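# Unfold a flat crate: four walls up, corners latched

## Task

A collapsible crate is lying flat on the floor. Erect it so that every one of its four walls stands upright and every one of its four corner latches is engaged.

## Robot and tools

Robots. There are four identical i2rt Big YAM arms, named arm1, arm2, arm3 and arm4. Each has six revolute joints, a two-finger gripper and a camera on the wrist. Two fixed room cameras, cam_high and cam_low, are also available. The arm feet (base_link) sit in the shared scene frame at about: arm1 (-0.344, +0.564, 0.400), arm2 (-0.347, -0.575, 0.384), arm3 (+0.320, +0.573, 0.372), arm4 (+0.356, -0.566, 0.334). Each foot looks along its own +x; arm1 and arm3 face roughly toward -y, arm2 and arm4 roughly toward +y. A hand can get about 1.0 m from its joint1 axis.

Frame. One scene frame for everything: origin on the floor, +z up, lengths in metres. The hand point lies between the finger pads, roughly 1 cm short of the tips. In the hand frame the fingers extend along +z and open and close along y. hand_target is where the hand would be at the joint targets the drives currently hold; reported hand positions get less accurate at long reach.

Joints (absolute targets, radians; done tolerance in brackets): joint1_rad -2.879 to 2.879 [0.045], turns the arm about its foot, positive counter-clockwise seen from above, 0 along the foot's facing. joint2_rad 0 to 3.141 [0.14], shoulder; 0 has the upper arm lying back, larger raises it then brings it forward. joint3_rad 0 to 3.019 [0.09], elbow; 0 is fully folded, larger opens. joint4_rad -1.692 to 1.57 [0.055], hand pitch, positive tips fingers up. joint5_rad -1.57 to 1.57 [0.03], sideways hand swing, positive toward the arm's right. joint6_rad -2.094 to 2.094 [0.035], hand roll, positive clockwise viewed from behind the hand. gripper_m 0 to 0.093 [0.003], an absolute fingertip gap in metres; each finger pushes with roughly 50 to 64 N at most.

move. Arguments arm1, arm2, arm3, arm4 (each optional) and cameras. Each arm's object may contain: joints, a dictionary of absolute targets keyed by the names above; target, a list of seven numbers [x, y, z, qw, qx, qy, qz], an absolute hand pose in the scene frame (metres, unit quaternion wxyz), which the hand follows in a straight line starting from its current hand_target; speed, the top speed of that line in m/s, 0.002 to 0.5, default 0.25, only allowed together with target (rotation is capped at twice this value in rad/s). If target is given, joints may only contain gripper_m. An arm omitted from the call receives no new command but keeps pushing toward earlier targets. All motions in one call begin together; every hand path in the call finishes at the same moment, set by the slowest, lasting 0.5 to 10 s (an action never exceeds 15 s). Paths do not avoid obstacles or other arms. Hands trail, wander and can overshoot speed, especially with the arm near straight, and often settle a centimetre or more away. cameras is a list drawn from arm1_cam_wrist to arm4_cam_wrist, cam_high, cam_low or all; an empty list gives no pictures. A call with no arm action returns every state in full plus all images, and the scene number.

wait: seconds from 0 to 10, optional cameras; nothing new is commanded. zoom_image: camera plus region [x0, y0, x1, y1] in pixels of that camera's most recent image (672x504, origin top-left, region no larger than 504 by 504). read_manual only gives licence text. finished_scene: scene, the number of the current scene; it is final, so call it only once the crate stays assembled on its own.

Results. The move line lists each arm that got a motion with done or its worst status. An arm in the as last shown line was not commanded; its status reads not commanded and unlisted lines are unchanged. pictures gives image order; images may lag the state slightly. joint_status and hand_status per motion: off_target (stopped short, maybe still pushing); time_out (each joint now aims near where it stood and keeps pushing; on_its_own lists those still moving, and held at gives the target, not the reading); not_followed, or the messages joint command not followed and pose unreachable, mean a self/arm collision check blocked the command, though gripper targets still run. To relax a stuck joint, send its current reading as the target. Joint velocities in rad/s (gripper m/s); within noise means at rest. Joint torques in N m, positive toward larger angles, include gravity, offsets and noise; entries 3 and 4 wrap at ±28. Grip readings: gripping hard reads up to about 0.005 narrower than the object (some grippers up to 0.002 wider); closed on nothing reads 0.000 to 0.003. Full force begins about 0.005 below the first-contact reading. Open well above the reading to release.

Avoid. Never let two arms press hard together, and never close a gripper on another arm's fingers; the collision check can be late and ignores fingers, gripper housings and wrist cameras. Object contact does not count. Do not slam, hit fixed or heavy things, drop parts or let go of something moving. Sustained pushing, holding loads or stretched poses heat motors; a MOTOR HOT line warns at 85 °C, and at 100 °C the arm goes limp for 30 s or more, marking its keys limit_stop_at_motor_heat (resend targets afterwards). Arms act independently; a stalled arm does not halt the others.

Each tool is called after "Emit:" as a command line: name --argument value for each argument, lists and objects as JSON in quotes; but a table of rows of numbers goes row by row, as --pt "numbers of a row", without its own name.

## Session

Emit:
move

Scene clock: 0.00 s.
Joint torques (N m): no reading
Motor temperatures (°C): arm1=[27 28 28 28 23 23 25] | arm2=[24 25 23 25 28 27 25] | arm3=[26 24 27 24 26 24 27] | arm4=[25 26 26 31 26 25 27]
Heat: arm1: hottest joint2_rad 28 °C; arm2: hottest joint5_rad 28 °C; arm3: hottest joint3_rad 27 °C; arm4: hottest joint4_rad 31 °C.
Joint velocities: within noise
arm1.joint_positions: joint1_rad=-0.585 joint2_rad=+0.467 joint3_rad=+1.640 joint4_rad=-1.554 joint5_rad=+0.191 joint6_rad=-0.040 gripper_m=+0.09396
arm1.joint_status: not commanded
arm1.hand: x=-0.4062 y=+0.4986 z=+1.0234 quat_wxyz=(-0.233, -0.706, -0.424, +0.517) (m; scene frame)
arm1.hand_target: x=-0.4048 y=+0.5020 z=+1.0297 quat_wxyz=(-0.238, -0.702, -0.420, +0.523) (m; scene frame)
arm1.hand_status: not commanded
arm2.joint_positions: joint1_rad=+0.742 joint2_rad=+0.378 joint3_rad=+1.702 joint4_rad=-1.262 joint5_rad=-0.142 joint6_rad=-0.320 gripper_m=+0.09396
arm2.joint_status: not commanded
arm2.hand: x=-0.3865 y=-0.5610 z=+1.1031 quat_wxyz=(-0.397, +0.664, -0.167, -0.611) (m; scene frame)
arm2.hand_target: x=-0.3859 y=-0.5619 z=+1.1085 quat_wxyz=(-0.399, +0.660, -0.165, -0.614) (m; scene frame)
arm2.hand_status: not commanded
arm3.joint_positions: joint1_rad=+0.368 joint2_rad=+0.508 joint3_rad=+1.375 joint4_rad=-1.360 joint5_rad=-0.070 joint6_rad=+0.635 gripper_m=+0.09396
arm3.joint_status: not commanded
arm3.hand: x=+0.3593 y=+0.3880 z=+0.9196 quat_wxyz=(-0.486, -0.725, -0.459, +0.167) (m; scene frame)
arm3.hand_target: x=+0.3588 y=+0.3913 z=+0.9281 quat_wxyz=(-0.494, -0.720, -0.456, +0.170) (m; scene frame)
arm3.hand_status: not commanded
arm4.joint_positions: joint1_rad=+0.790 joint2_rad=+0.548 joint3_rad=+1.366 joint4_rad=-1.267 joint5_rad=+0.241 joint6_rad=-0.097 gripper_m=+0.09396
arm4.joint_status: not commanded
arm4.hand: x=+0.1989 y=-0.4149 z=+0.8936 quat_wxyz=(-0.270, +0.802, -0.260, -0.465) (m; scene frame)
arm4.hand_target: x=+0.2019 y=-0.4169 z=+0.9028 quat_wxyz=(-0.272, +0.796, -0.260, -0.474) (m; scene frame)
arm4.hand_status: not commanded
pictures: arm1_cam_wrist, arm2_cam_wrist, arm3_cam_wrist, arm4_cam_wrist, cam_high, cam_low

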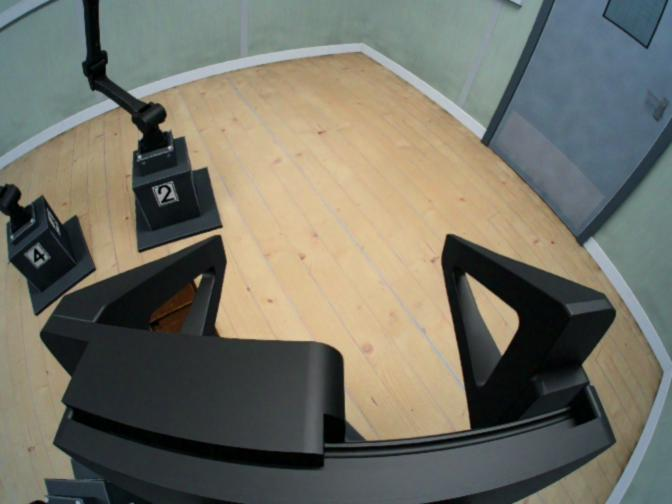

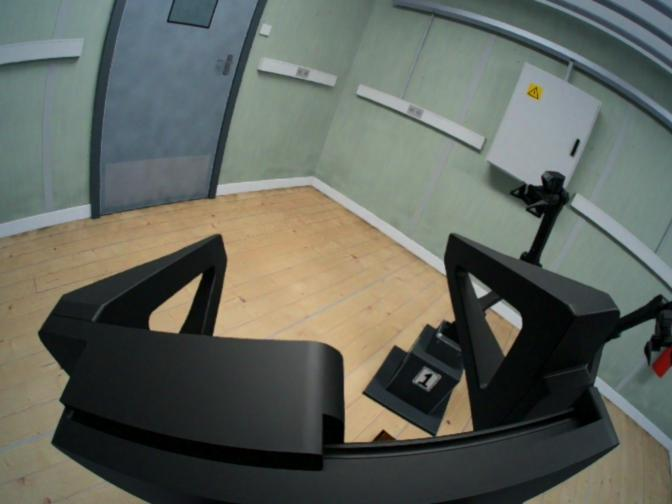

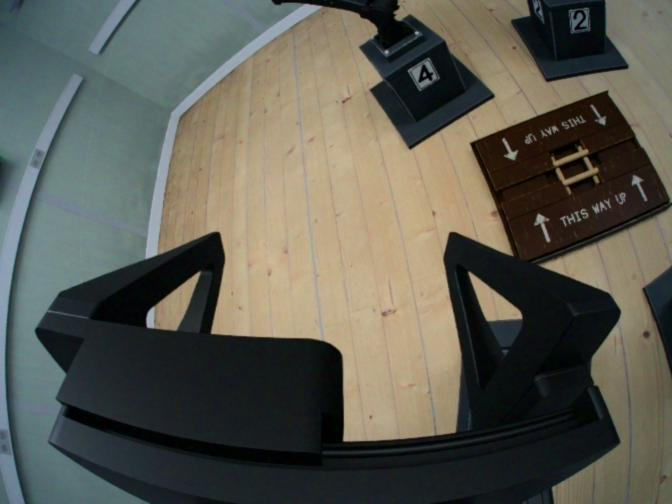

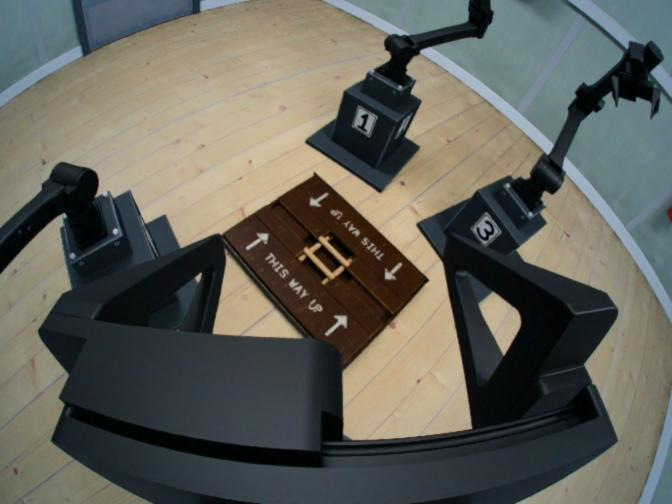

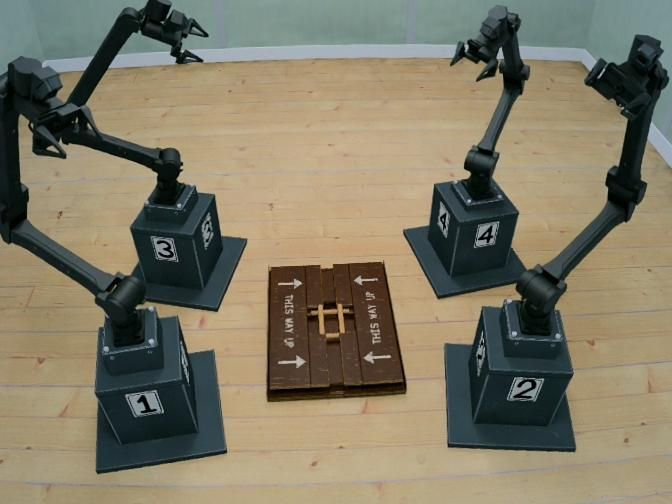

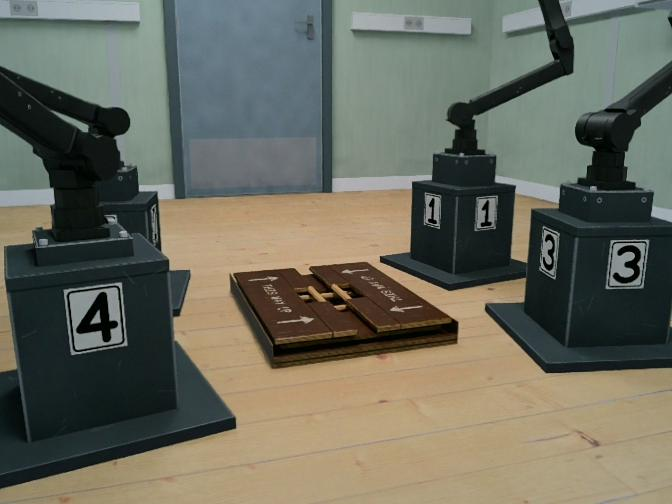

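Emit:
zoom_image --camera "cam_high" --region '[240, 240, 440, 420]'

Emit:
zoom_image --camera "cam_low" --region '[210, 240, 480, 380]'

Emit:
zoom_image --camera "arm4_cam_wrist" --region '[210, 160, 450, 370]'

Emit:
zoom_image --camera "arm3_cam_wrist" --region '[450, 80, 672, 280]'

Scaled by 2.520 from the camera's 672x504 image, which has a finer 960x720 frame.

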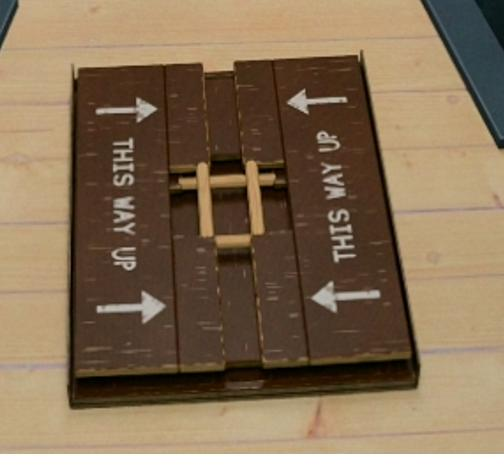

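Scaled by 1.867 from the camera's 672x504 image, which has a finer 960x720 frame.

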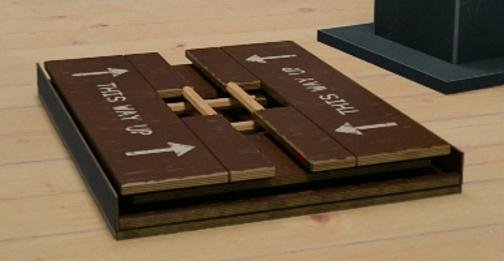

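Scaled by 2.100 from the camera's 672x504 image, which has a finer 960x720 frame.

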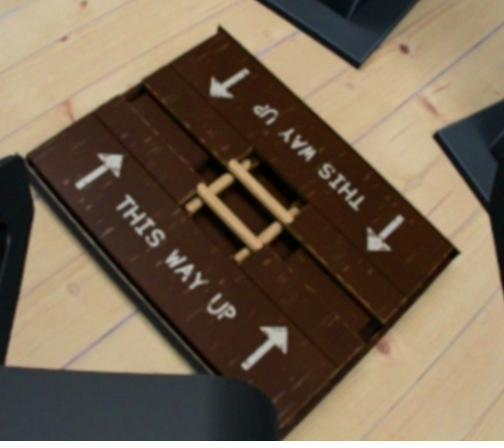

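Scaled by 2.270 from the camera's 672x504 image, which has a finer 960x720 frame.

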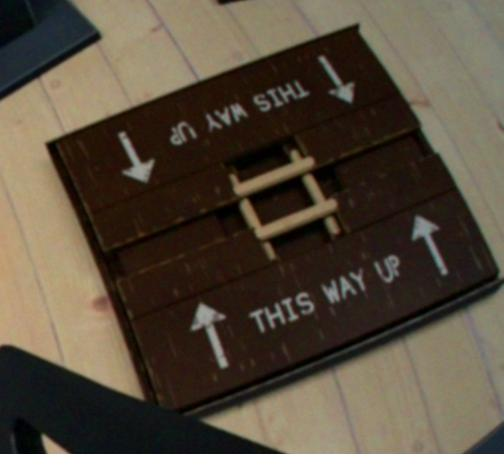

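Emit:
move --arm3 '{"target":[-0.025,0.04,0.32,0,0.9994,0.0349,0],"speed":0.4}' --arm2 '{"target":[-0.05,-0.25,0.45,0,-0.0349,0.9994,0],"speed":0.4}' --arm1 '{"target":[-0.35,0.08,0.5,0,0.682,0.7314,0],"speed":0.4}' --arm4 '{"target":[0.3,-0.1,0.5,0,0.7314,-0.682,0],"speed":0.4}' --cameras '["all"]'

Scene clock: 27.17 s.
Joint torques (N m): arm1=[-1.08 -16.91 11.11 0.13 0.01 -0.06] | arm2=[-0.03 -13.39 9.05 -0.09 -0.04 -0.11] | arm3=[-1.08 -17.38 9.42 -0.23 0.31 0.15] | arm4=[1.26 -12.75 13.71 -0.55 -0.03 0.29]
Motor temperatures (°C): arm1=[27 28 29 28 23 23 25] | arm2=[24 26 24 25 28 27 25] | arm3=[26 24 28 24 26 23 27] | arm4=[25 26 29 31 26 25 27]
Heat: arm1: hottest joint3_rad 29 °C; arm2: hottest joint5_rad 28 °C; arm3: hottest joint3_rad 28 °C; arm4: hottest joint4_rad 31 °C.
move: arm1 off_target; arm2 off_target; arm3 off_target; arm4 off_target
Joint velocities: within noise
arm1.joint_positions: joint1_rad=-0.185 joint2_rad=+1.689 joint3_rad=+1.226 joint4_rad=-1.160 joint5_rad=-0.006 joint6_rad=-0.067 gripper_m=+0.09396
arm1.joint_status: not commanded
arm1.hand: x=-0.3433 y=+0.1022 z=+0.4828 quat_wxyz=(+0.016, -0.683, -0.730, -0.017) (m; scene frame)
arm1.hand_target: x=-0.3480 y=+0.0836 z=+0.4973 quat_wxyz=(+0.003, -0.682, -0.732, -0.005) (m; scene frame)
arm1.hand_status: off_target (0.029 m and 2.7 deg from the pose sent, 0.673 m and 75.3 deg at the start)
arm2.joint_positions: joint1_rad=-0.595 joint2_rad=+1.617 joint3_rad=+1.058 joint4_rad=-1.053 joint5_rad=-0.007 joint6_rad=+0.774 gripper_m=+0.09397
arm2.joint_status: not commanded
arm2.hand: x=-0.0663 y=-0.2617 z=+0.4395 quat_wxyz=(+0.017, +0.033, -0.999, +0.013) (m; scene frame)
arm2.hand_target: x=-0.0550 y=-0.2507 z=+0.4490 quat_wxyz=(+0.010, +0.035, -0.999, +0.003) (m; scene frame)
arm2.hand_status: off_target (0.023 m and 2.4 deg from the pose sent, 0.798 m and 158.1 deg at the start; pose on its path clipped on 77 of 158 steps; a joint's target at an end of its range on 33 of 158 steps)
arm3.joint_positions: joint1_rad=-0.351 joint2_rad=+2.191 joint3_rad=+1.642 joint4_rad=-1.031 joint5_rad=-0.008 joint6_rad=+0.912 gripper_m=+0.09396
arm3.joint_status: not commanded
arm3.hand: x=-0.0121 y=+0.0492 z=+0.3224 quat_wxyz=(+0.001, -0.999, -0.046, -0.007) (m; scene frame)
arm3.hand_target: x=-0.0244 y=+0.0436 z=+0.3175 quat_wxyz=(+0.002, -0.999, -0.035, -0.005) (m; scene frame)
arm3.hand_status: off_target (0.016 m and 1.5 deg from the pose sent, 0.793 m and 84.5 deg at the start)
arm4.joint_positions: joint1_rad=-0.090 joint2_rad=+1.587 joint3_rad=+1.300 joint4_rad=-1.322 joint5_rad=-0.006 joint6_rad=+0.034 gripper_m=+0.09396
arm4.joint_status: not commanded
arm4.hand: x=+0.3023 y=-0.1167 z=+0.4868 quat_wxyz=(+0.015, +0.736, -0.677, +0.012) (m; scene frame)
arm4.hand_target: x=+0.3035 y=-0.1012 z=+0.4984 quat_wxyz=(+0.006, +0.728, -0.686, +0.003) (m; scene frame)
arm4.hand_status: off_target (0.021 m and 2.3 deg from the pose sent, 0.514 m and 80.4 deg at the start)
pictures: arm1_cam_wrist, arm2_cam_wrist, arm3_cam_wrist, arm4_cam_wrist, cam_high, cam_low

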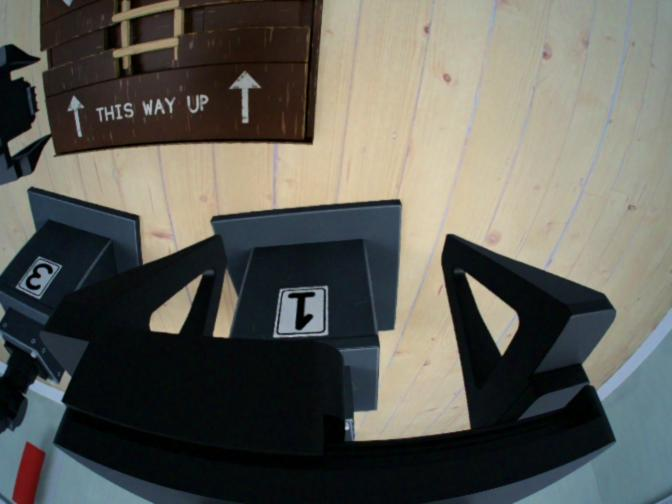

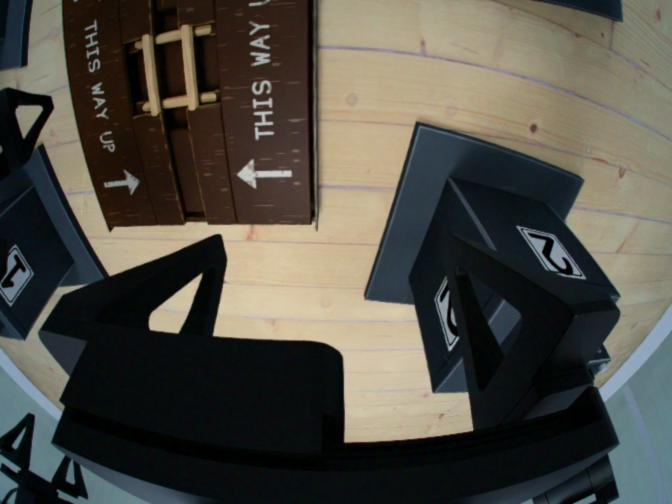

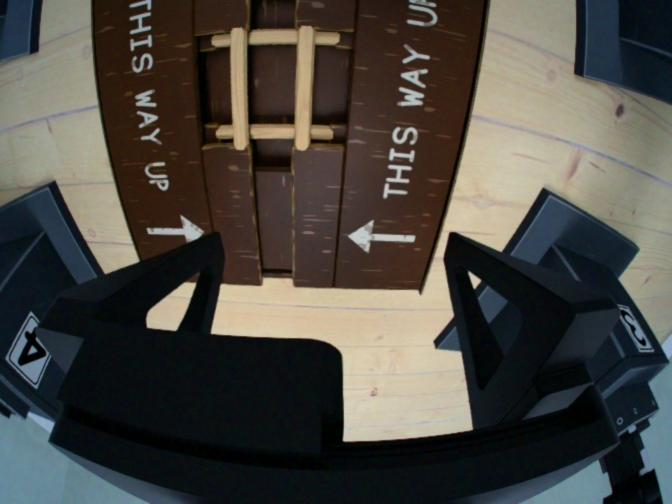

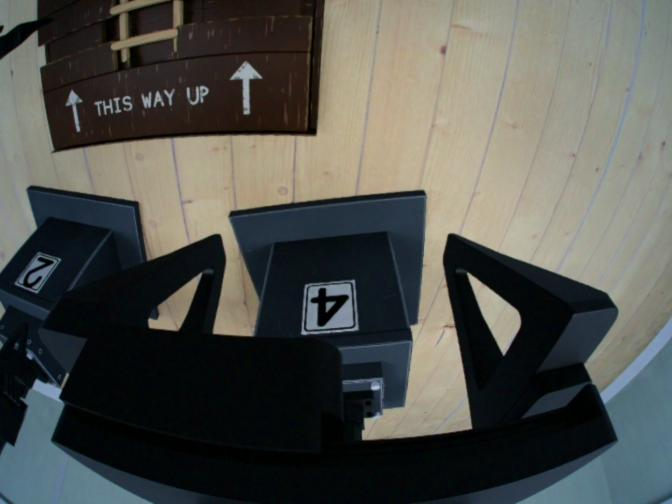

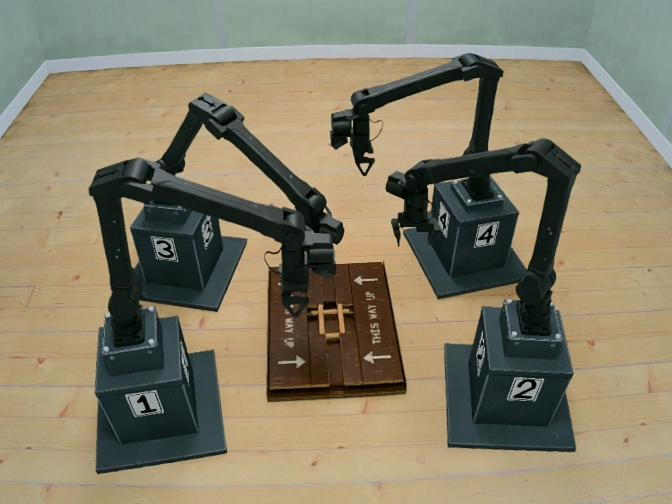

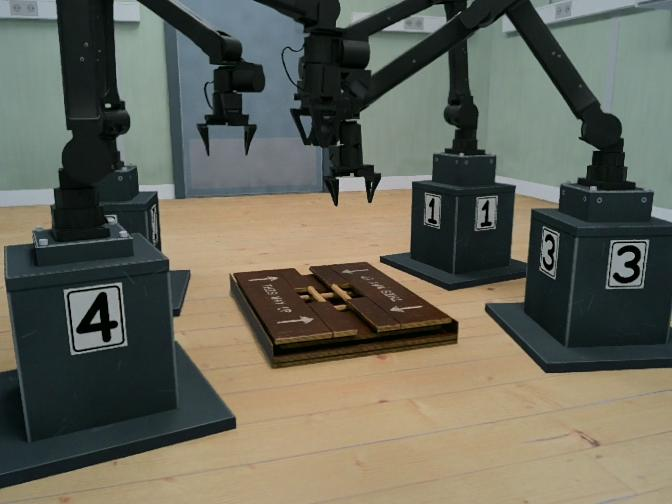

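Emit:
move --arm3 '{"target":[-0.055,0.008,0.16,0,0.9994,0.0349,0],"speed":0.3,"joints":{"gripper_m":0.055}}' --cameras '["arm3_cam_wrist","cam_low","cam_high"]'

Emit:
zoom_image --camera "arm3_cam_wrist" --region '[180, 50, 500, 290]'

Scene clock: 39.00 s.
Joint torques (N m): arm1=[-1.03 -16.15 11.26 0.05 0.06 -0.06] | arm2=[-0.38 -13.39 9.05 -0.1 -0.05 -0.13] | arm3=[-1.26 -20.07 8.43 0.06 0.32 0.09] | arm4=[1.32 -12.75 13.71 -0.55 -0.03 0.29]
Motor temperatures (°C): arm1=[27 28 30 28 23 23 25] | arm2=[24 26 25 25 28 26 25] | arm3=[26 25 30 24 26 23 27] | arm4=[25 26 31 31 26 25 27]
Heat: arm1: hottest joint3_rad 30 °C; arm2: hottest joint5_rad 28 °C; arm3: hottest joint3_rad 30 °C; arm4: hottest joint3_rad 31 °C.
move: arm3 off_target
Joint velocities: within noise
arm1, arm4: as last shown
arm2.joint_positions: joint1_rad=-0.598 joint2_rad=+1.617 joint3_rad=+1.058 joint4_rad=-1.053 joint5_rad=-0.007 joint6_rad=+0.774 gripper_m=+0.09397
arm2.joint_status: not commanded
arm2.hand: x=-0.0653 y=-0.2625 z=+0.4395 quat_wxyz=(+0.017, +0.031, -0.999, +0.013) (m; scene frame)
arm2.hand_target: x=-0.0540 y=-0.2516 z=+0.4490 quat_wxyz=(+0.010, +0.034, -0.999, +0.003) (m; scene frame)
arm2.hand_status: not commanded
arm3.joint_positions: joint1_rad=-0.359 joint2_rad=+2.550 joint3_rad=+1.865 joint4_rad=-0.891 joint5_rad=-0.001 joint6_rad=+0.912 gripper_m=+0.05513
arm3.joint_status: all done
arm3.hand: x=-0.0423 y=+0.0126 z=+0.1659 quat_wxyz=(+0.002, -0.999, -0.042, -0.004) (m; scene frame)
arm3.hand_target: x=-0.0539 y=+0.0097 z=+0.1596 quat_wxyz=(+0.000, -0.999, -0.035, +0.000) (m; scene frame)
arm3.hand_status: off_target (0.015 m and 0.9 deg from the pose sent, 0.173 m and 1.5 deg at the start)
pictures: arm3_cam_wrist, cam_high, cam_low

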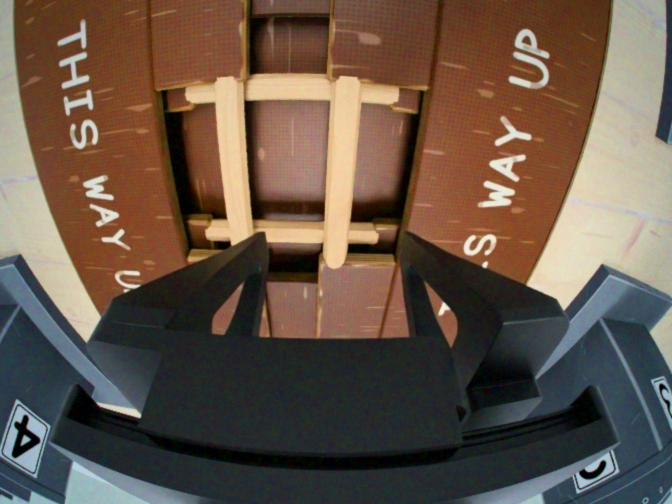

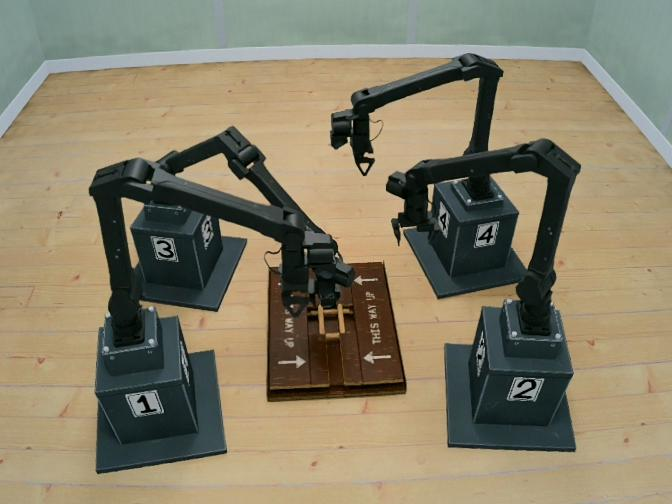

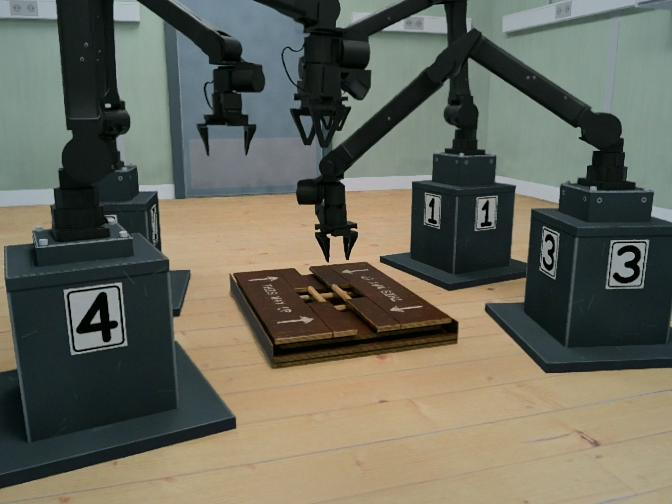

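Scaled by 1.575 from the camera's 672x504 image, which has a finer 960x720 frame.

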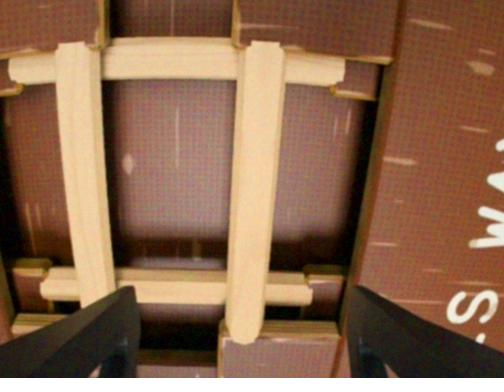

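Emit:
move --arm3 '{"target":[-0.055,0.014,0.066,0,0.9994,0.0349,0],"speed":0.2}' --cameras '["arm3_cam_wrist","cam_low"]'

Emit:
zoom_image --camera "arm3_cam_wrist" --region '[180, 50, 500, 290]'

Emit:
zoom_image --camera "cam_low" --region '[220, 160, 460, 370]'

Scene clock: 44.80 s.
Joint torques (N m): arm1=[-1.32 -16.32 11.02 -0.05 0.08 -0.06] | arm2=[-0.44 -13.39 9.05 -0.12 -0.04 -0.13] | arm3=[-1.9 -20.25 7.71 0.49 0.3 0.02] | arm4=[1.32 -12.75 13.71 -0.55 -0.03 0.29]
Motor temperatures (°C): arm1=[27 28 31 28 23 23 25] | arm2=[24 26 25 25 28 26 25] | arm3=[26 25 31 24 26 23 27] | arm4=[25 26 32 31 26 25 27]
Heat: arm1: hottest joint3_rad 31 °C; arm2: hottest joint5_rad 28 °C; arm3: hottest joint3_rad 31 °C; arm4: hottest joint3_rad 32 °C.
move: arm3 off_target
Joint velocities: within noise
arm1, arm2, arm4: as last shown
arm3.joint_positions: joint1_rad=-0.363 joint2_rad=+2.731 joint3_rad=+1.949 joint4_rad=-0.802 joint5_rad=-0.001 joint6_rad=+0.912 gripper_m=+0.05513
arm3.joint_status: not commanded
arm3.hand: x=-0.0422 y=+0.0180 z=+0.0725 quat_wxyz=(+0.005, -0.999, -0.040, -0.006) (m; scene frame)
arm3.hand_target: x=-0.0542 y=+0.0150 z=+0.0665 quat_wxyz=(+0.000, -0.999, -0.035, +0.000) (m; scene frame)
arm3.hand_status: off_target (0.015 m and 1.0 deg from the pose sent, 0.101 m and 0.9 deg at the start)
pictures: arm3_cam_wrist, cam_low

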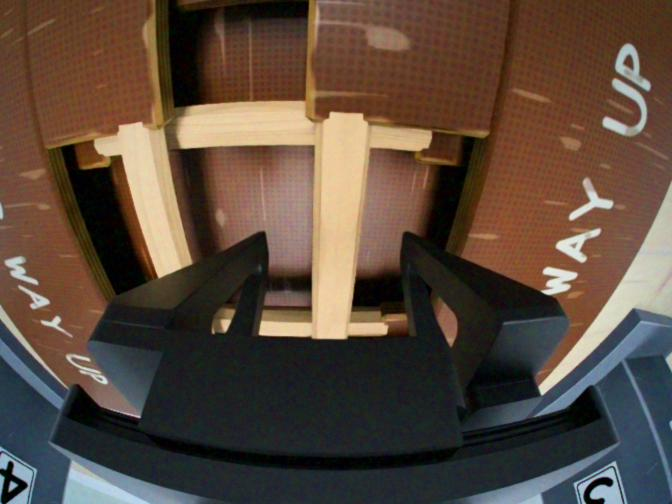

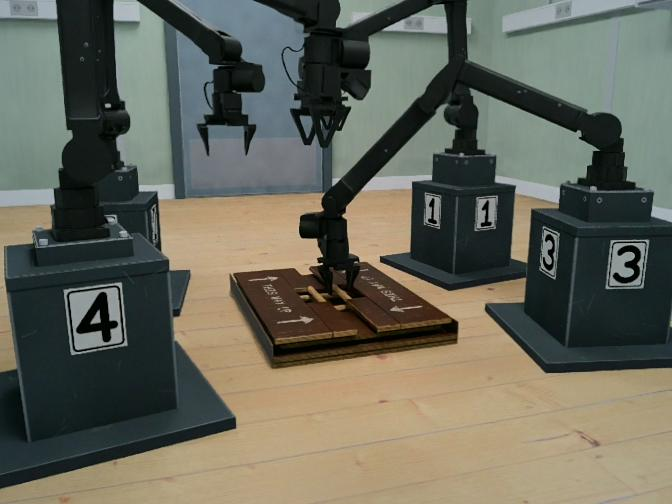

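Scaled by 1.575 from the camera's 672x504 image, which has a finer 960x720 frame.

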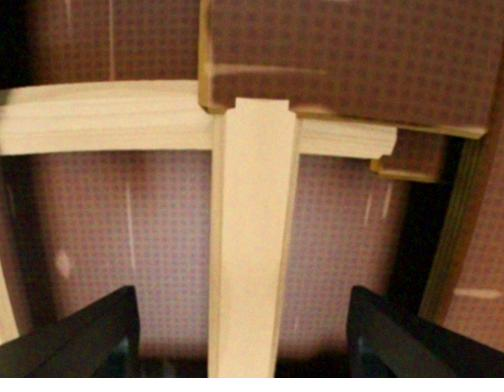

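Scaled by 2.100 from the camera's 672x504 image, which has a finer 960x720 frame.

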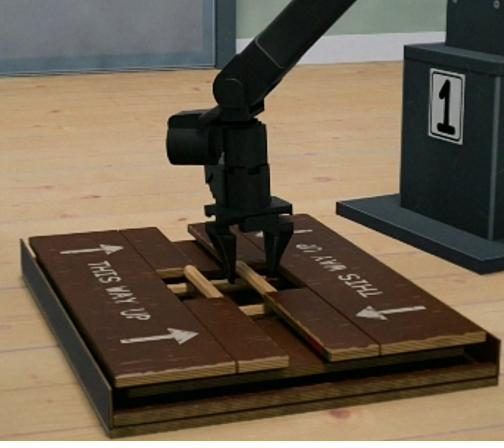

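Emit:
move --arm3 '{"target":[-0.055,0.015,0.046,0,0.9994,0.0349,0],"speed":0.1}' --cameras '["arm3_cam_wrist","cam_low"]'

Emit:
zoom_image --camera "cam_low" --region '[290, 200, 420, 350]'

Scene clock: 47.50 s.
Joint torques (N m): arm1=[-0.79 -16.26 11.22 0.02 0.08 -0.07] | arm2=[-0.38 -13.45 9.07 -0.12 -0.04 -0.13] | arm3=[-1.67 -19.49 7.79 0.73 0.33 0.03] | arm4=[1.26 -12.75 13.71 -0.55 -0.03 0.3]
Motor temperatures (°C): arm1=[27 28 31 28 23 23 25] | arm2=[24 26 25 25 28 26 25] | arm3=[26 26 31 24 26 23 27] | arm4=[25 26 32 31 26 25 27]
Heat: arm1: hottest joint3_rad 31 °C; arm2: hottest joint5_rad 28 °C; arm3: hottest joint3_rad 31 °C; arm4: hottest joint3_rad 32 °C.
move: arm3 off_target
Joint velocities: within noise
arm1, arm2, arm4: as last shown
arm3.joint_positions: joint1_rad=-0.363 joint2_rad=+2.762 joint3_rad=+1.975 joint4_rad=-0.794 joint5_rad=-0.001 joint6_rad=+0.912 gripper_m=+0.05513
arm3.joint_status: not commanded
arm3.hand: x=-0.0433 y=+0.0163 z=+0.0598 quat_wxyz=(+0.004, -0.999, -0.040, -0.005) (m; scene frame)
arm3.hand_target: x=-0.0537 y=+0.0167 z=+0.0456 quat_wxyz=(+0.001, -0.999, -0.035, -0.001) (m; scene frame)
arm3.hand_status: off_target (0.018 m and 0.9 deg from the pose sent, 0.030 m and 1.0 deg at the start)
pictures: arm3_cam_wrist, cam_low

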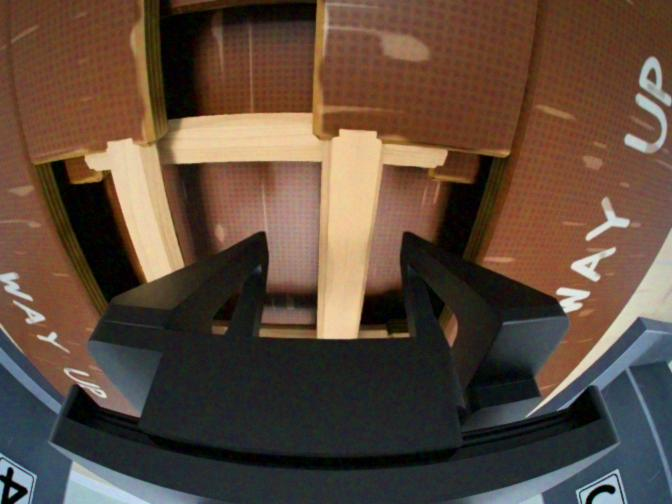

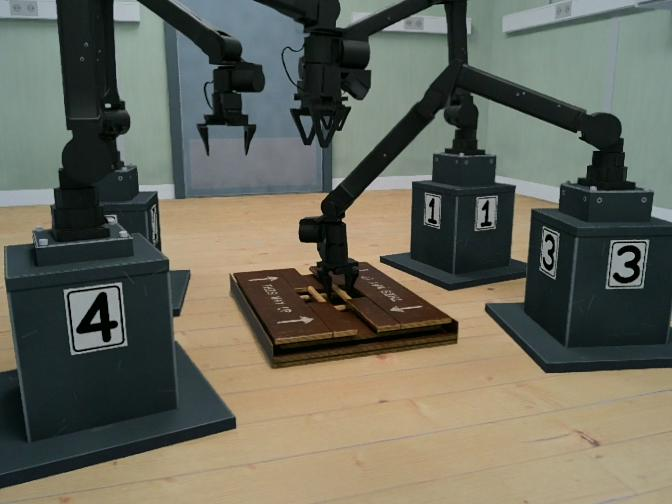

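Scaled by 3.360 from the camera's 672x504 image, which has a finer 960x720 frame.

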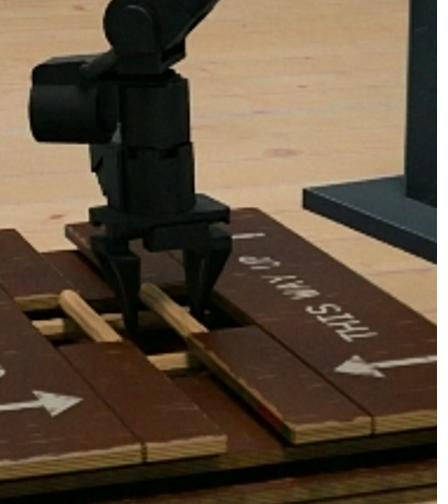

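Emit:
move --arm3 '{"joints":{"gripper_m":0.012}}' --cameras '["arm3_cam_wrist"]'

Emit:
zoom_image --camera "arm3_cam_wrist" --region '[180, 100, 500, 340]'

Scene clock: 50.00 s.
Joint torques (N m): arm1=[-0.67 -15.91 10.99 0.1 0.06 -0.03] | arm2=[-0.44 -13.45 9.06 -0.1 -0.05 -0.13] | arm3=[-1.55 -20.07 7.75 0.83 0.16 -0.15] | arm4=[1.26 -12.75 13.71 -0.55 -0.03 0.3]
Motor temperatures (°C): arm1=[27 28 31 28 23 23 25] | arm2=[24 26 25 25 28 26 25] | arm3=[26 26 30 24 26 23 27] | arm4=[25 26 33 31 26 25 27]
Heat: arm1: hottest joint3_rad 31 °C; arm2: hottest joint5_rad 28 °C; arm3: hottest joint3_rad 30 °C; arm4: hottest joint3_rad 33 °C.
move: arm3 off_target
Joint velocities: within noise
arm1, arm2, arm4: as last shown
arm3.joint_positions: joint1_rad=-0.365 joint2_rad=+2.762 joint3_rad=+1.975 joint4_rad=-0.800 joint5_rad=+0.008 joint6_rad=+0.938 gripper_m=+0.01714
arm3.joint_status: gripper_m off_target (ended at +0.01717, target +0.01200)
arm3.hand: x=-0.0446 y=+0.0190 z=+0.0598 quat_wxyz=(+0.009, -1.000, -0.026, -0.003) (m; scene frame)
arm3.hand_target: x=-0.0540 y=+0.0165 z=+0.0463 quat_wxyz=(+0.002, -1.000, -0.031, +0.002) (m; scene frame)
arm3.hand_status: not commanded
pictures: arm3_cam_wrist

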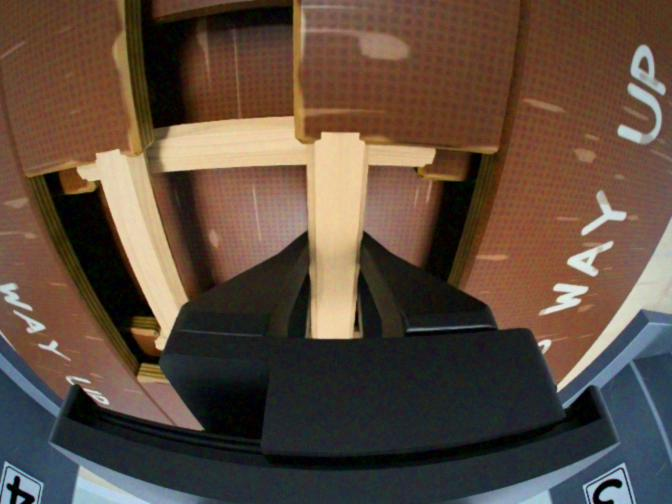

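Scaled by 1.575 from the camera's 672x504 image, which has a finer 960x720 frame.

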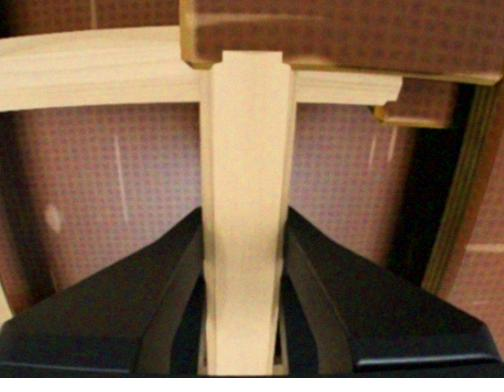

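Emit:
move --arm3 '{"target":[-0.056,0.035,0.14,0,0.9994,0.0349,0],"speed":0.15,"joints":{"gripper_m":0.0155}}'

Emit:
move --arm3 '{"target":[-0.061,0.104,0.206,0,0.9994,0.0349,0],"speed":0.15}' --cameras '["arm3_cam_wrist","cam_low","cam_high"]'

Scene clock: 54.60 s.
Joint torques (N m): arm1=[-0.56 -16.21 11.28 0.31 0.03 -0.05] | arm2=[-0.44 -13.33 9.06 -0.1 -0.05 -0.13] | arm3=[-1.85 -25.35 3.95 -1.26 0.44 -0.4] | arm4=[1.26 -12.75 13.71 -0.55 -0.03 0.29]
Motor temperatures (°C): arm1=[27 28 32 28 23 23 25] | arm2=[24 26 25 25 28 26 25] | arm3=[26 26 30 24 26 23 27] | arm4=[25 26 33 31 26 25 27]
Heat: arm1: hottest joint3_rad 32 °C; arm2: hottest joint5_rad 28 °C; arm3: hottest joint3_rad 30 °C; arm4: hottest joint3_rad 33 °C.
move: arm3 off_target
Joint velocities: within noise
arm1, arm2, arm4: as last shown
arm3.joint_positions: joint1_rad=-0.374 joint2_rad=+2.625 joint3_rad=+1.843 joint4_rad=-0.776 joint5_rad=-0.009 joint6_rad=+0.937 gripper_m=+0.01668
arm3.joint_status: all done
arm3.hand: x=-0.0443 y=+0.0254 z=+0.1116 quat_wxyz=(-0.008, -1.000, -0.022, -0.001) (m; scene frame)
arm3.hand_target: x=-0.0531 y=+0.0299 z=+0.1379 quat_wxyz=(-0.005, -0.999, -0.037, +0.000) (m; scene frame)
arm3.hand_status: off_target (0.032 m and 1.7 deg from the pose sent, 0.083 m and 1.5 deg at the start)
pictures: none

Scene clock: 55.93 s.
Joint torques (N m): arm1=[-0.91 -15.74 11.22 0.16 0.04 -0.1] | arm2=[-0.44 -13.45 9.06 -0.1 -0.05 -0.13] | arm3=[-3.6 -22.42 3.17 -1.07 1.16 -0.48] | arm4=[1.26 -12.69 13.71 -0.55 -0.03 0.3]
Motor temperatures (°C): arm1=[27 28 32 28 23 23 25] | arm2=[24 26 26 25 28 26 25] | arm3=[26 26 30 24 26 23 27] | arm4=[25 26 33 31 26 25 27]
Heat: arm1: hottest joint3_rad 32 °C; arm2: hottest joint5_rad 28 °C; arm3: hottest joint3_rad 30 °C; arm4: hottest joint3_rad 33 °C.
move: arm3 off_target
Joint velocities: within noise
arm1, arm2, arm4: as last shown
arm3.joint_positions: joint1_rad=-0.422 joint2_rad=+2.375 joint3_rad=+1.593 joint4_rad=-0.753 joint5_rad=-0.027 joint6_rad=+0.877 gripper_m=+0.01645
arm3.joint_status: not commanded
arm3.hand: x=-0.0455 y=+0.0714 z=+0.1976 quat_wxyz=(-0.023, -0.999, -0.028, -0.001) (m; scene frame)
arm3.hand_target: x=-0.0596 y=+0.1008 z=+0.2061 quat_wxyz=(-0.001, -0.999, -0.036, -0.001) (m; scene frame)
arm3.hand_status: off_target (0.037 m and 2.7 deg from the pose sent, 0.124 m and 1.7 deg at the start)
pictures: arm3_cam_wrist, cam_high, cam_low

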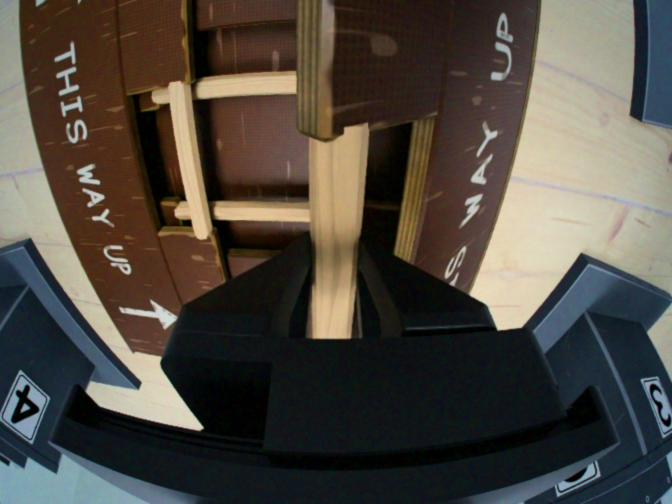

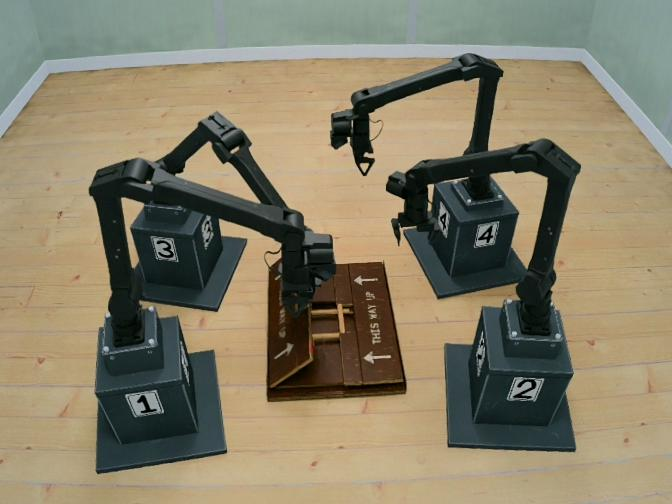

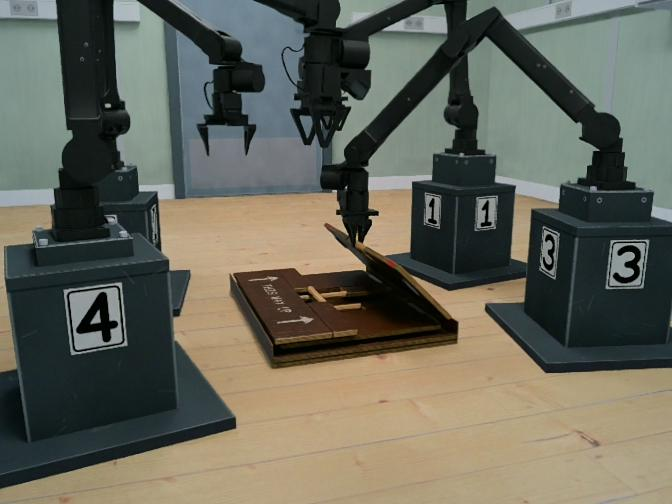

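Emit:
move --arm3 '{"target":[-0.064,0.165,0.232,0,0.9994,0.0349,0],"speed":0.12}' --arm2 '{"target":[-0.033,-0.045,0.16,0,-0.0349,0.9994,0],"speed":0.25,"joints":{"gripper_m":0.055}}'

Emit:
move --arm3 '{"target":[-0.066,0.21,0.232,0,0.9994,0.0349,0],"speed":0.08}' --cameras '["arm2_cam_wrist","arm3_cam_wrist","cam_low","cam_high"]'

Scene clock: 60.03 s.
Joint torques (N m): arm1=[-1.08 -16.38 11.21 -0.09 0.07 -0.03] | arm2=[-0.44 -23.41 6.97 0.03 0.21 0.08] | arm3=[-4.84 -18.43 2.89 0.02 1.43 -0.57] | arm4=[1.26 -12.69 13.72 -0.55 -0.03 0.3]
Motor temperatures (°C): arm1=[27 28 32 28 23 23 25] | arm2=[24 26 26 25 28 26 25] | arm3=[26 27 30 24 26 24 27] | arm4=[25 26 34 31 26 25 27]
Heat: arm1: hottest joint3_rad 32 °C; arm2: hottest joint5_rad 28 °C; arm3: hottest joint3_rad 30 °C; arm4: hottest joint3_rad 34 °C.
move: arm2 off_target; arm3 off_target
Joint velocities: within noise
arm1, arm4: as last shown
arm2.joint_positions: joint1_rad=-0.399 joint2_rad=+2.475 joint3_rad=+1.594 joint4_rad=-0.716 joint5_rad=-0.001 joint6_rad=+0.950 gripper_m=+0.05513
arm2.joint_status: all done
arm2.hand: x=-0.0409 y=-0.0604 z=+0.1534 quat_wxyz=(+0.007, +0.043, -0.999, +0.010) (m; scene frame)
arm2.hand_target: x=-0.0345 y=-0.0474 z=+0.1592 quat_wxyz=(-0.001, +0.040, -0.999, +0.002) (m; scene frame)
arm2.hand_status: off_target (0.019 m and 1.7 deg from the pose sent, 0.356 m and 2.4 deg at the start)
arm3.joint_positions: joint1_rad=-0.483 joint2_rad=+2.216 joint3_rad=+1.412 joint4_rad=-0.728 joint5_rad=-0.034 joint6_rad=+0.812 gripper_m=+0.01631
arm3.joint_status: not commanded
arm3.hand: x=-0.0472 y=+0.1271 z=+0.2400 quat_wxyz=(-0.026, -0.999, -0.030, -0.001) (m; scene frame)
arm3.hand_target: x=-0.0621 y=+0.1632 z=+0.2326 quat_wxyz=(+0.000, -0.999, -0.035, -0.001) (m; scene frame)
arm3.hand_status: off_target (0.042 m and 3.0 deg from the pose sent, 0.101 m and 2.7 deg at the start)
pictures: none

Scene clock: 61.23 s.
Joint torques (N m): arm1=[-0.73 -16.32 11.11 0.06 0.01 -0.07] | arm2=[0.15 -23.06 6.98 0.03 0.21 0.07] | arm3=[-6.36 -16.62 2.47 0.16 1.8 -0.65] | arm4=[1.26 -12.75 13.71 -0.57 -0.03 0.29]
Motor temperatures (°C): arm1=[27 28 32 28 23 23 25] | arm2=[24 26 26 25 28 26 25] | arm3=[26 27 30 24 27 24 28] | arm4=[25 26 34 31 26 25 27]
Heat: arm1: hottest joint3_rad 32 °C; arm2: hottest joint5_rad 28 °C; arm3: hottest joint3_rad 30 °C; arm4: hottest joint3_rad 34 °C.
move: arm3 off_target
Joint velocities: within noise
arm1.joint_positions: joint1_rad=-0.185 joint2_rad=+1.689 joint3_rad=+1.226 joint4_rad=-1.160 joint5_rad=-0.006 joint6_rad=-0.067 gripper_m=+0.09396
arm1.joint_status: not commanded
arm1.hand: x=-0.3433 y=+0.1022 z=+0.4828 quat_wxyz=(+0.016, -0.683, -0.730, -0.017) (m; scene frame)
arm1.hand_target: x=-0.3480 y=+0.0836 z=+0.4973 quat_wxyz=(+0.003, -0.682, -0.732, -0.005) (m; scene frame)
arm1.hand_status: not commanded
arm2.joint_positions: joint1_rad=-0.401 joint2_rad=+2.475 joint3_rad=+1.594 joint4_rad=-0.716 joint5_rad=-0.001 joint6_rad=+0.950 gripper_m=+0.05513
arm2.joint_status: not commanded
arm2.hand: x=-0.0401 y=-0.0609 z=+0.1534 quat_wxyz=(+0.007, +0.042, -0.999, +0.010) (m; scene frame)
arm2.hand_target: x=-0.0337 y=-0.0479 z=+0.1592 quat_wxyz=(-0.001, +0.039, -0.999, +0.002) (m; scene frame)
arm2.hand_status: not commanded
arm3.joint_positions: joint1_rad=-0.529 joint2_rad=+2.139 joint3_rad=+1.305 joint4_rad=-0.676 joint5_rad=-0.047 joint6_rad=+0.759 gripper_m=+0.01625
arm3.joint_status: not commanded
arm3.hand: x=-0.0493 y=+0.1606 z=+0.2532 quat_wxyz=(-0.038, -0.999, -0.034, +0.003) (m; scene frame)
arm3.hand_target: x=-0.0632 y=+0.2080 z=+0.2341 quat_wxyz=(-0.001, -0.999, -0.034, -0.002) (m; scene frame)
arm3.hand_status: off_target (0.056 m and 4.4 deg from the pose sent, 0.085 m and 3.0 deg at the start)
arm4.joint_positions: joint1_rad=-0.090 joint2_rad=+1.587 joint3_rad=+1.300 joint4_rad=-1.322 joint5_rad=-0.006 joint6_rad=+0.034 gripper_m=+0.09396
arm4.joint_status: not commanded
arm4.hand: x=+0.3023 y=-0.1167 z=+0.4868 quat_wxyz=(+0.015, +0.736, -0.677, +0.012) (m; scene frame)
arm4.hand_target: x=+0.3035 y=-0.1012 z=+0.4984 quat_wxyz=(+0.006, +0.728, -0.686, +0.003) (m; scene frame)
arm4.hand_status: not commanded
pictures: arm2_cam_wrist, arm3_cam_wrist, cam_high, cam_low

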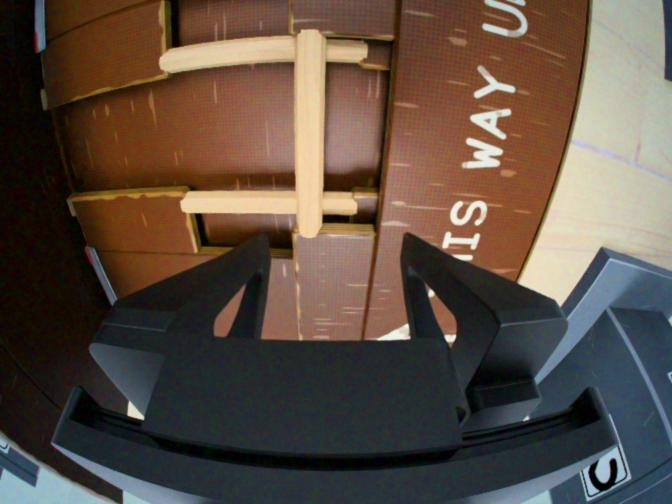

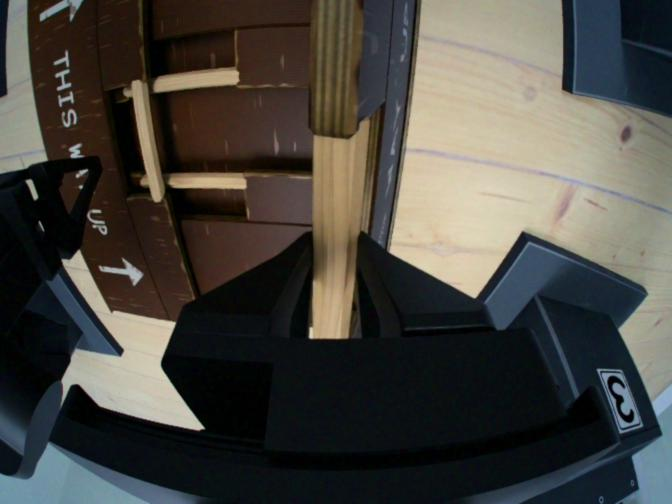

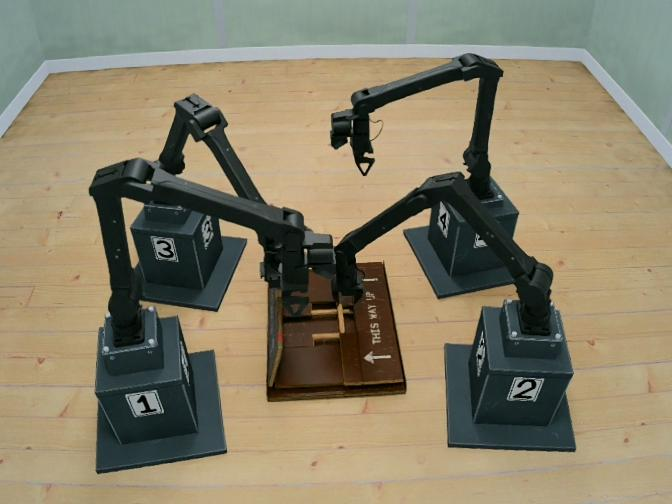

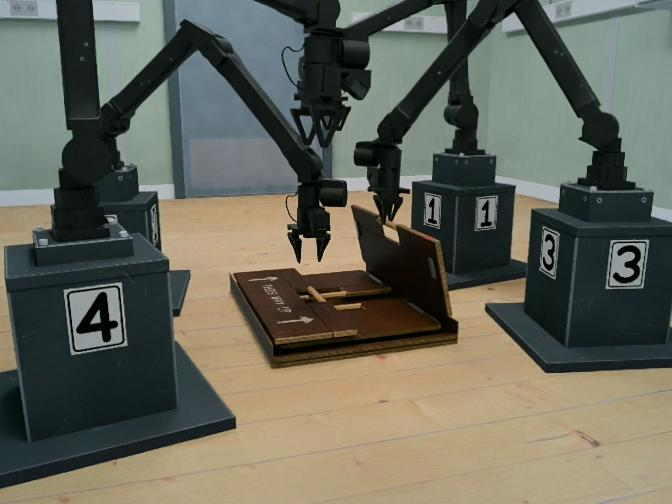

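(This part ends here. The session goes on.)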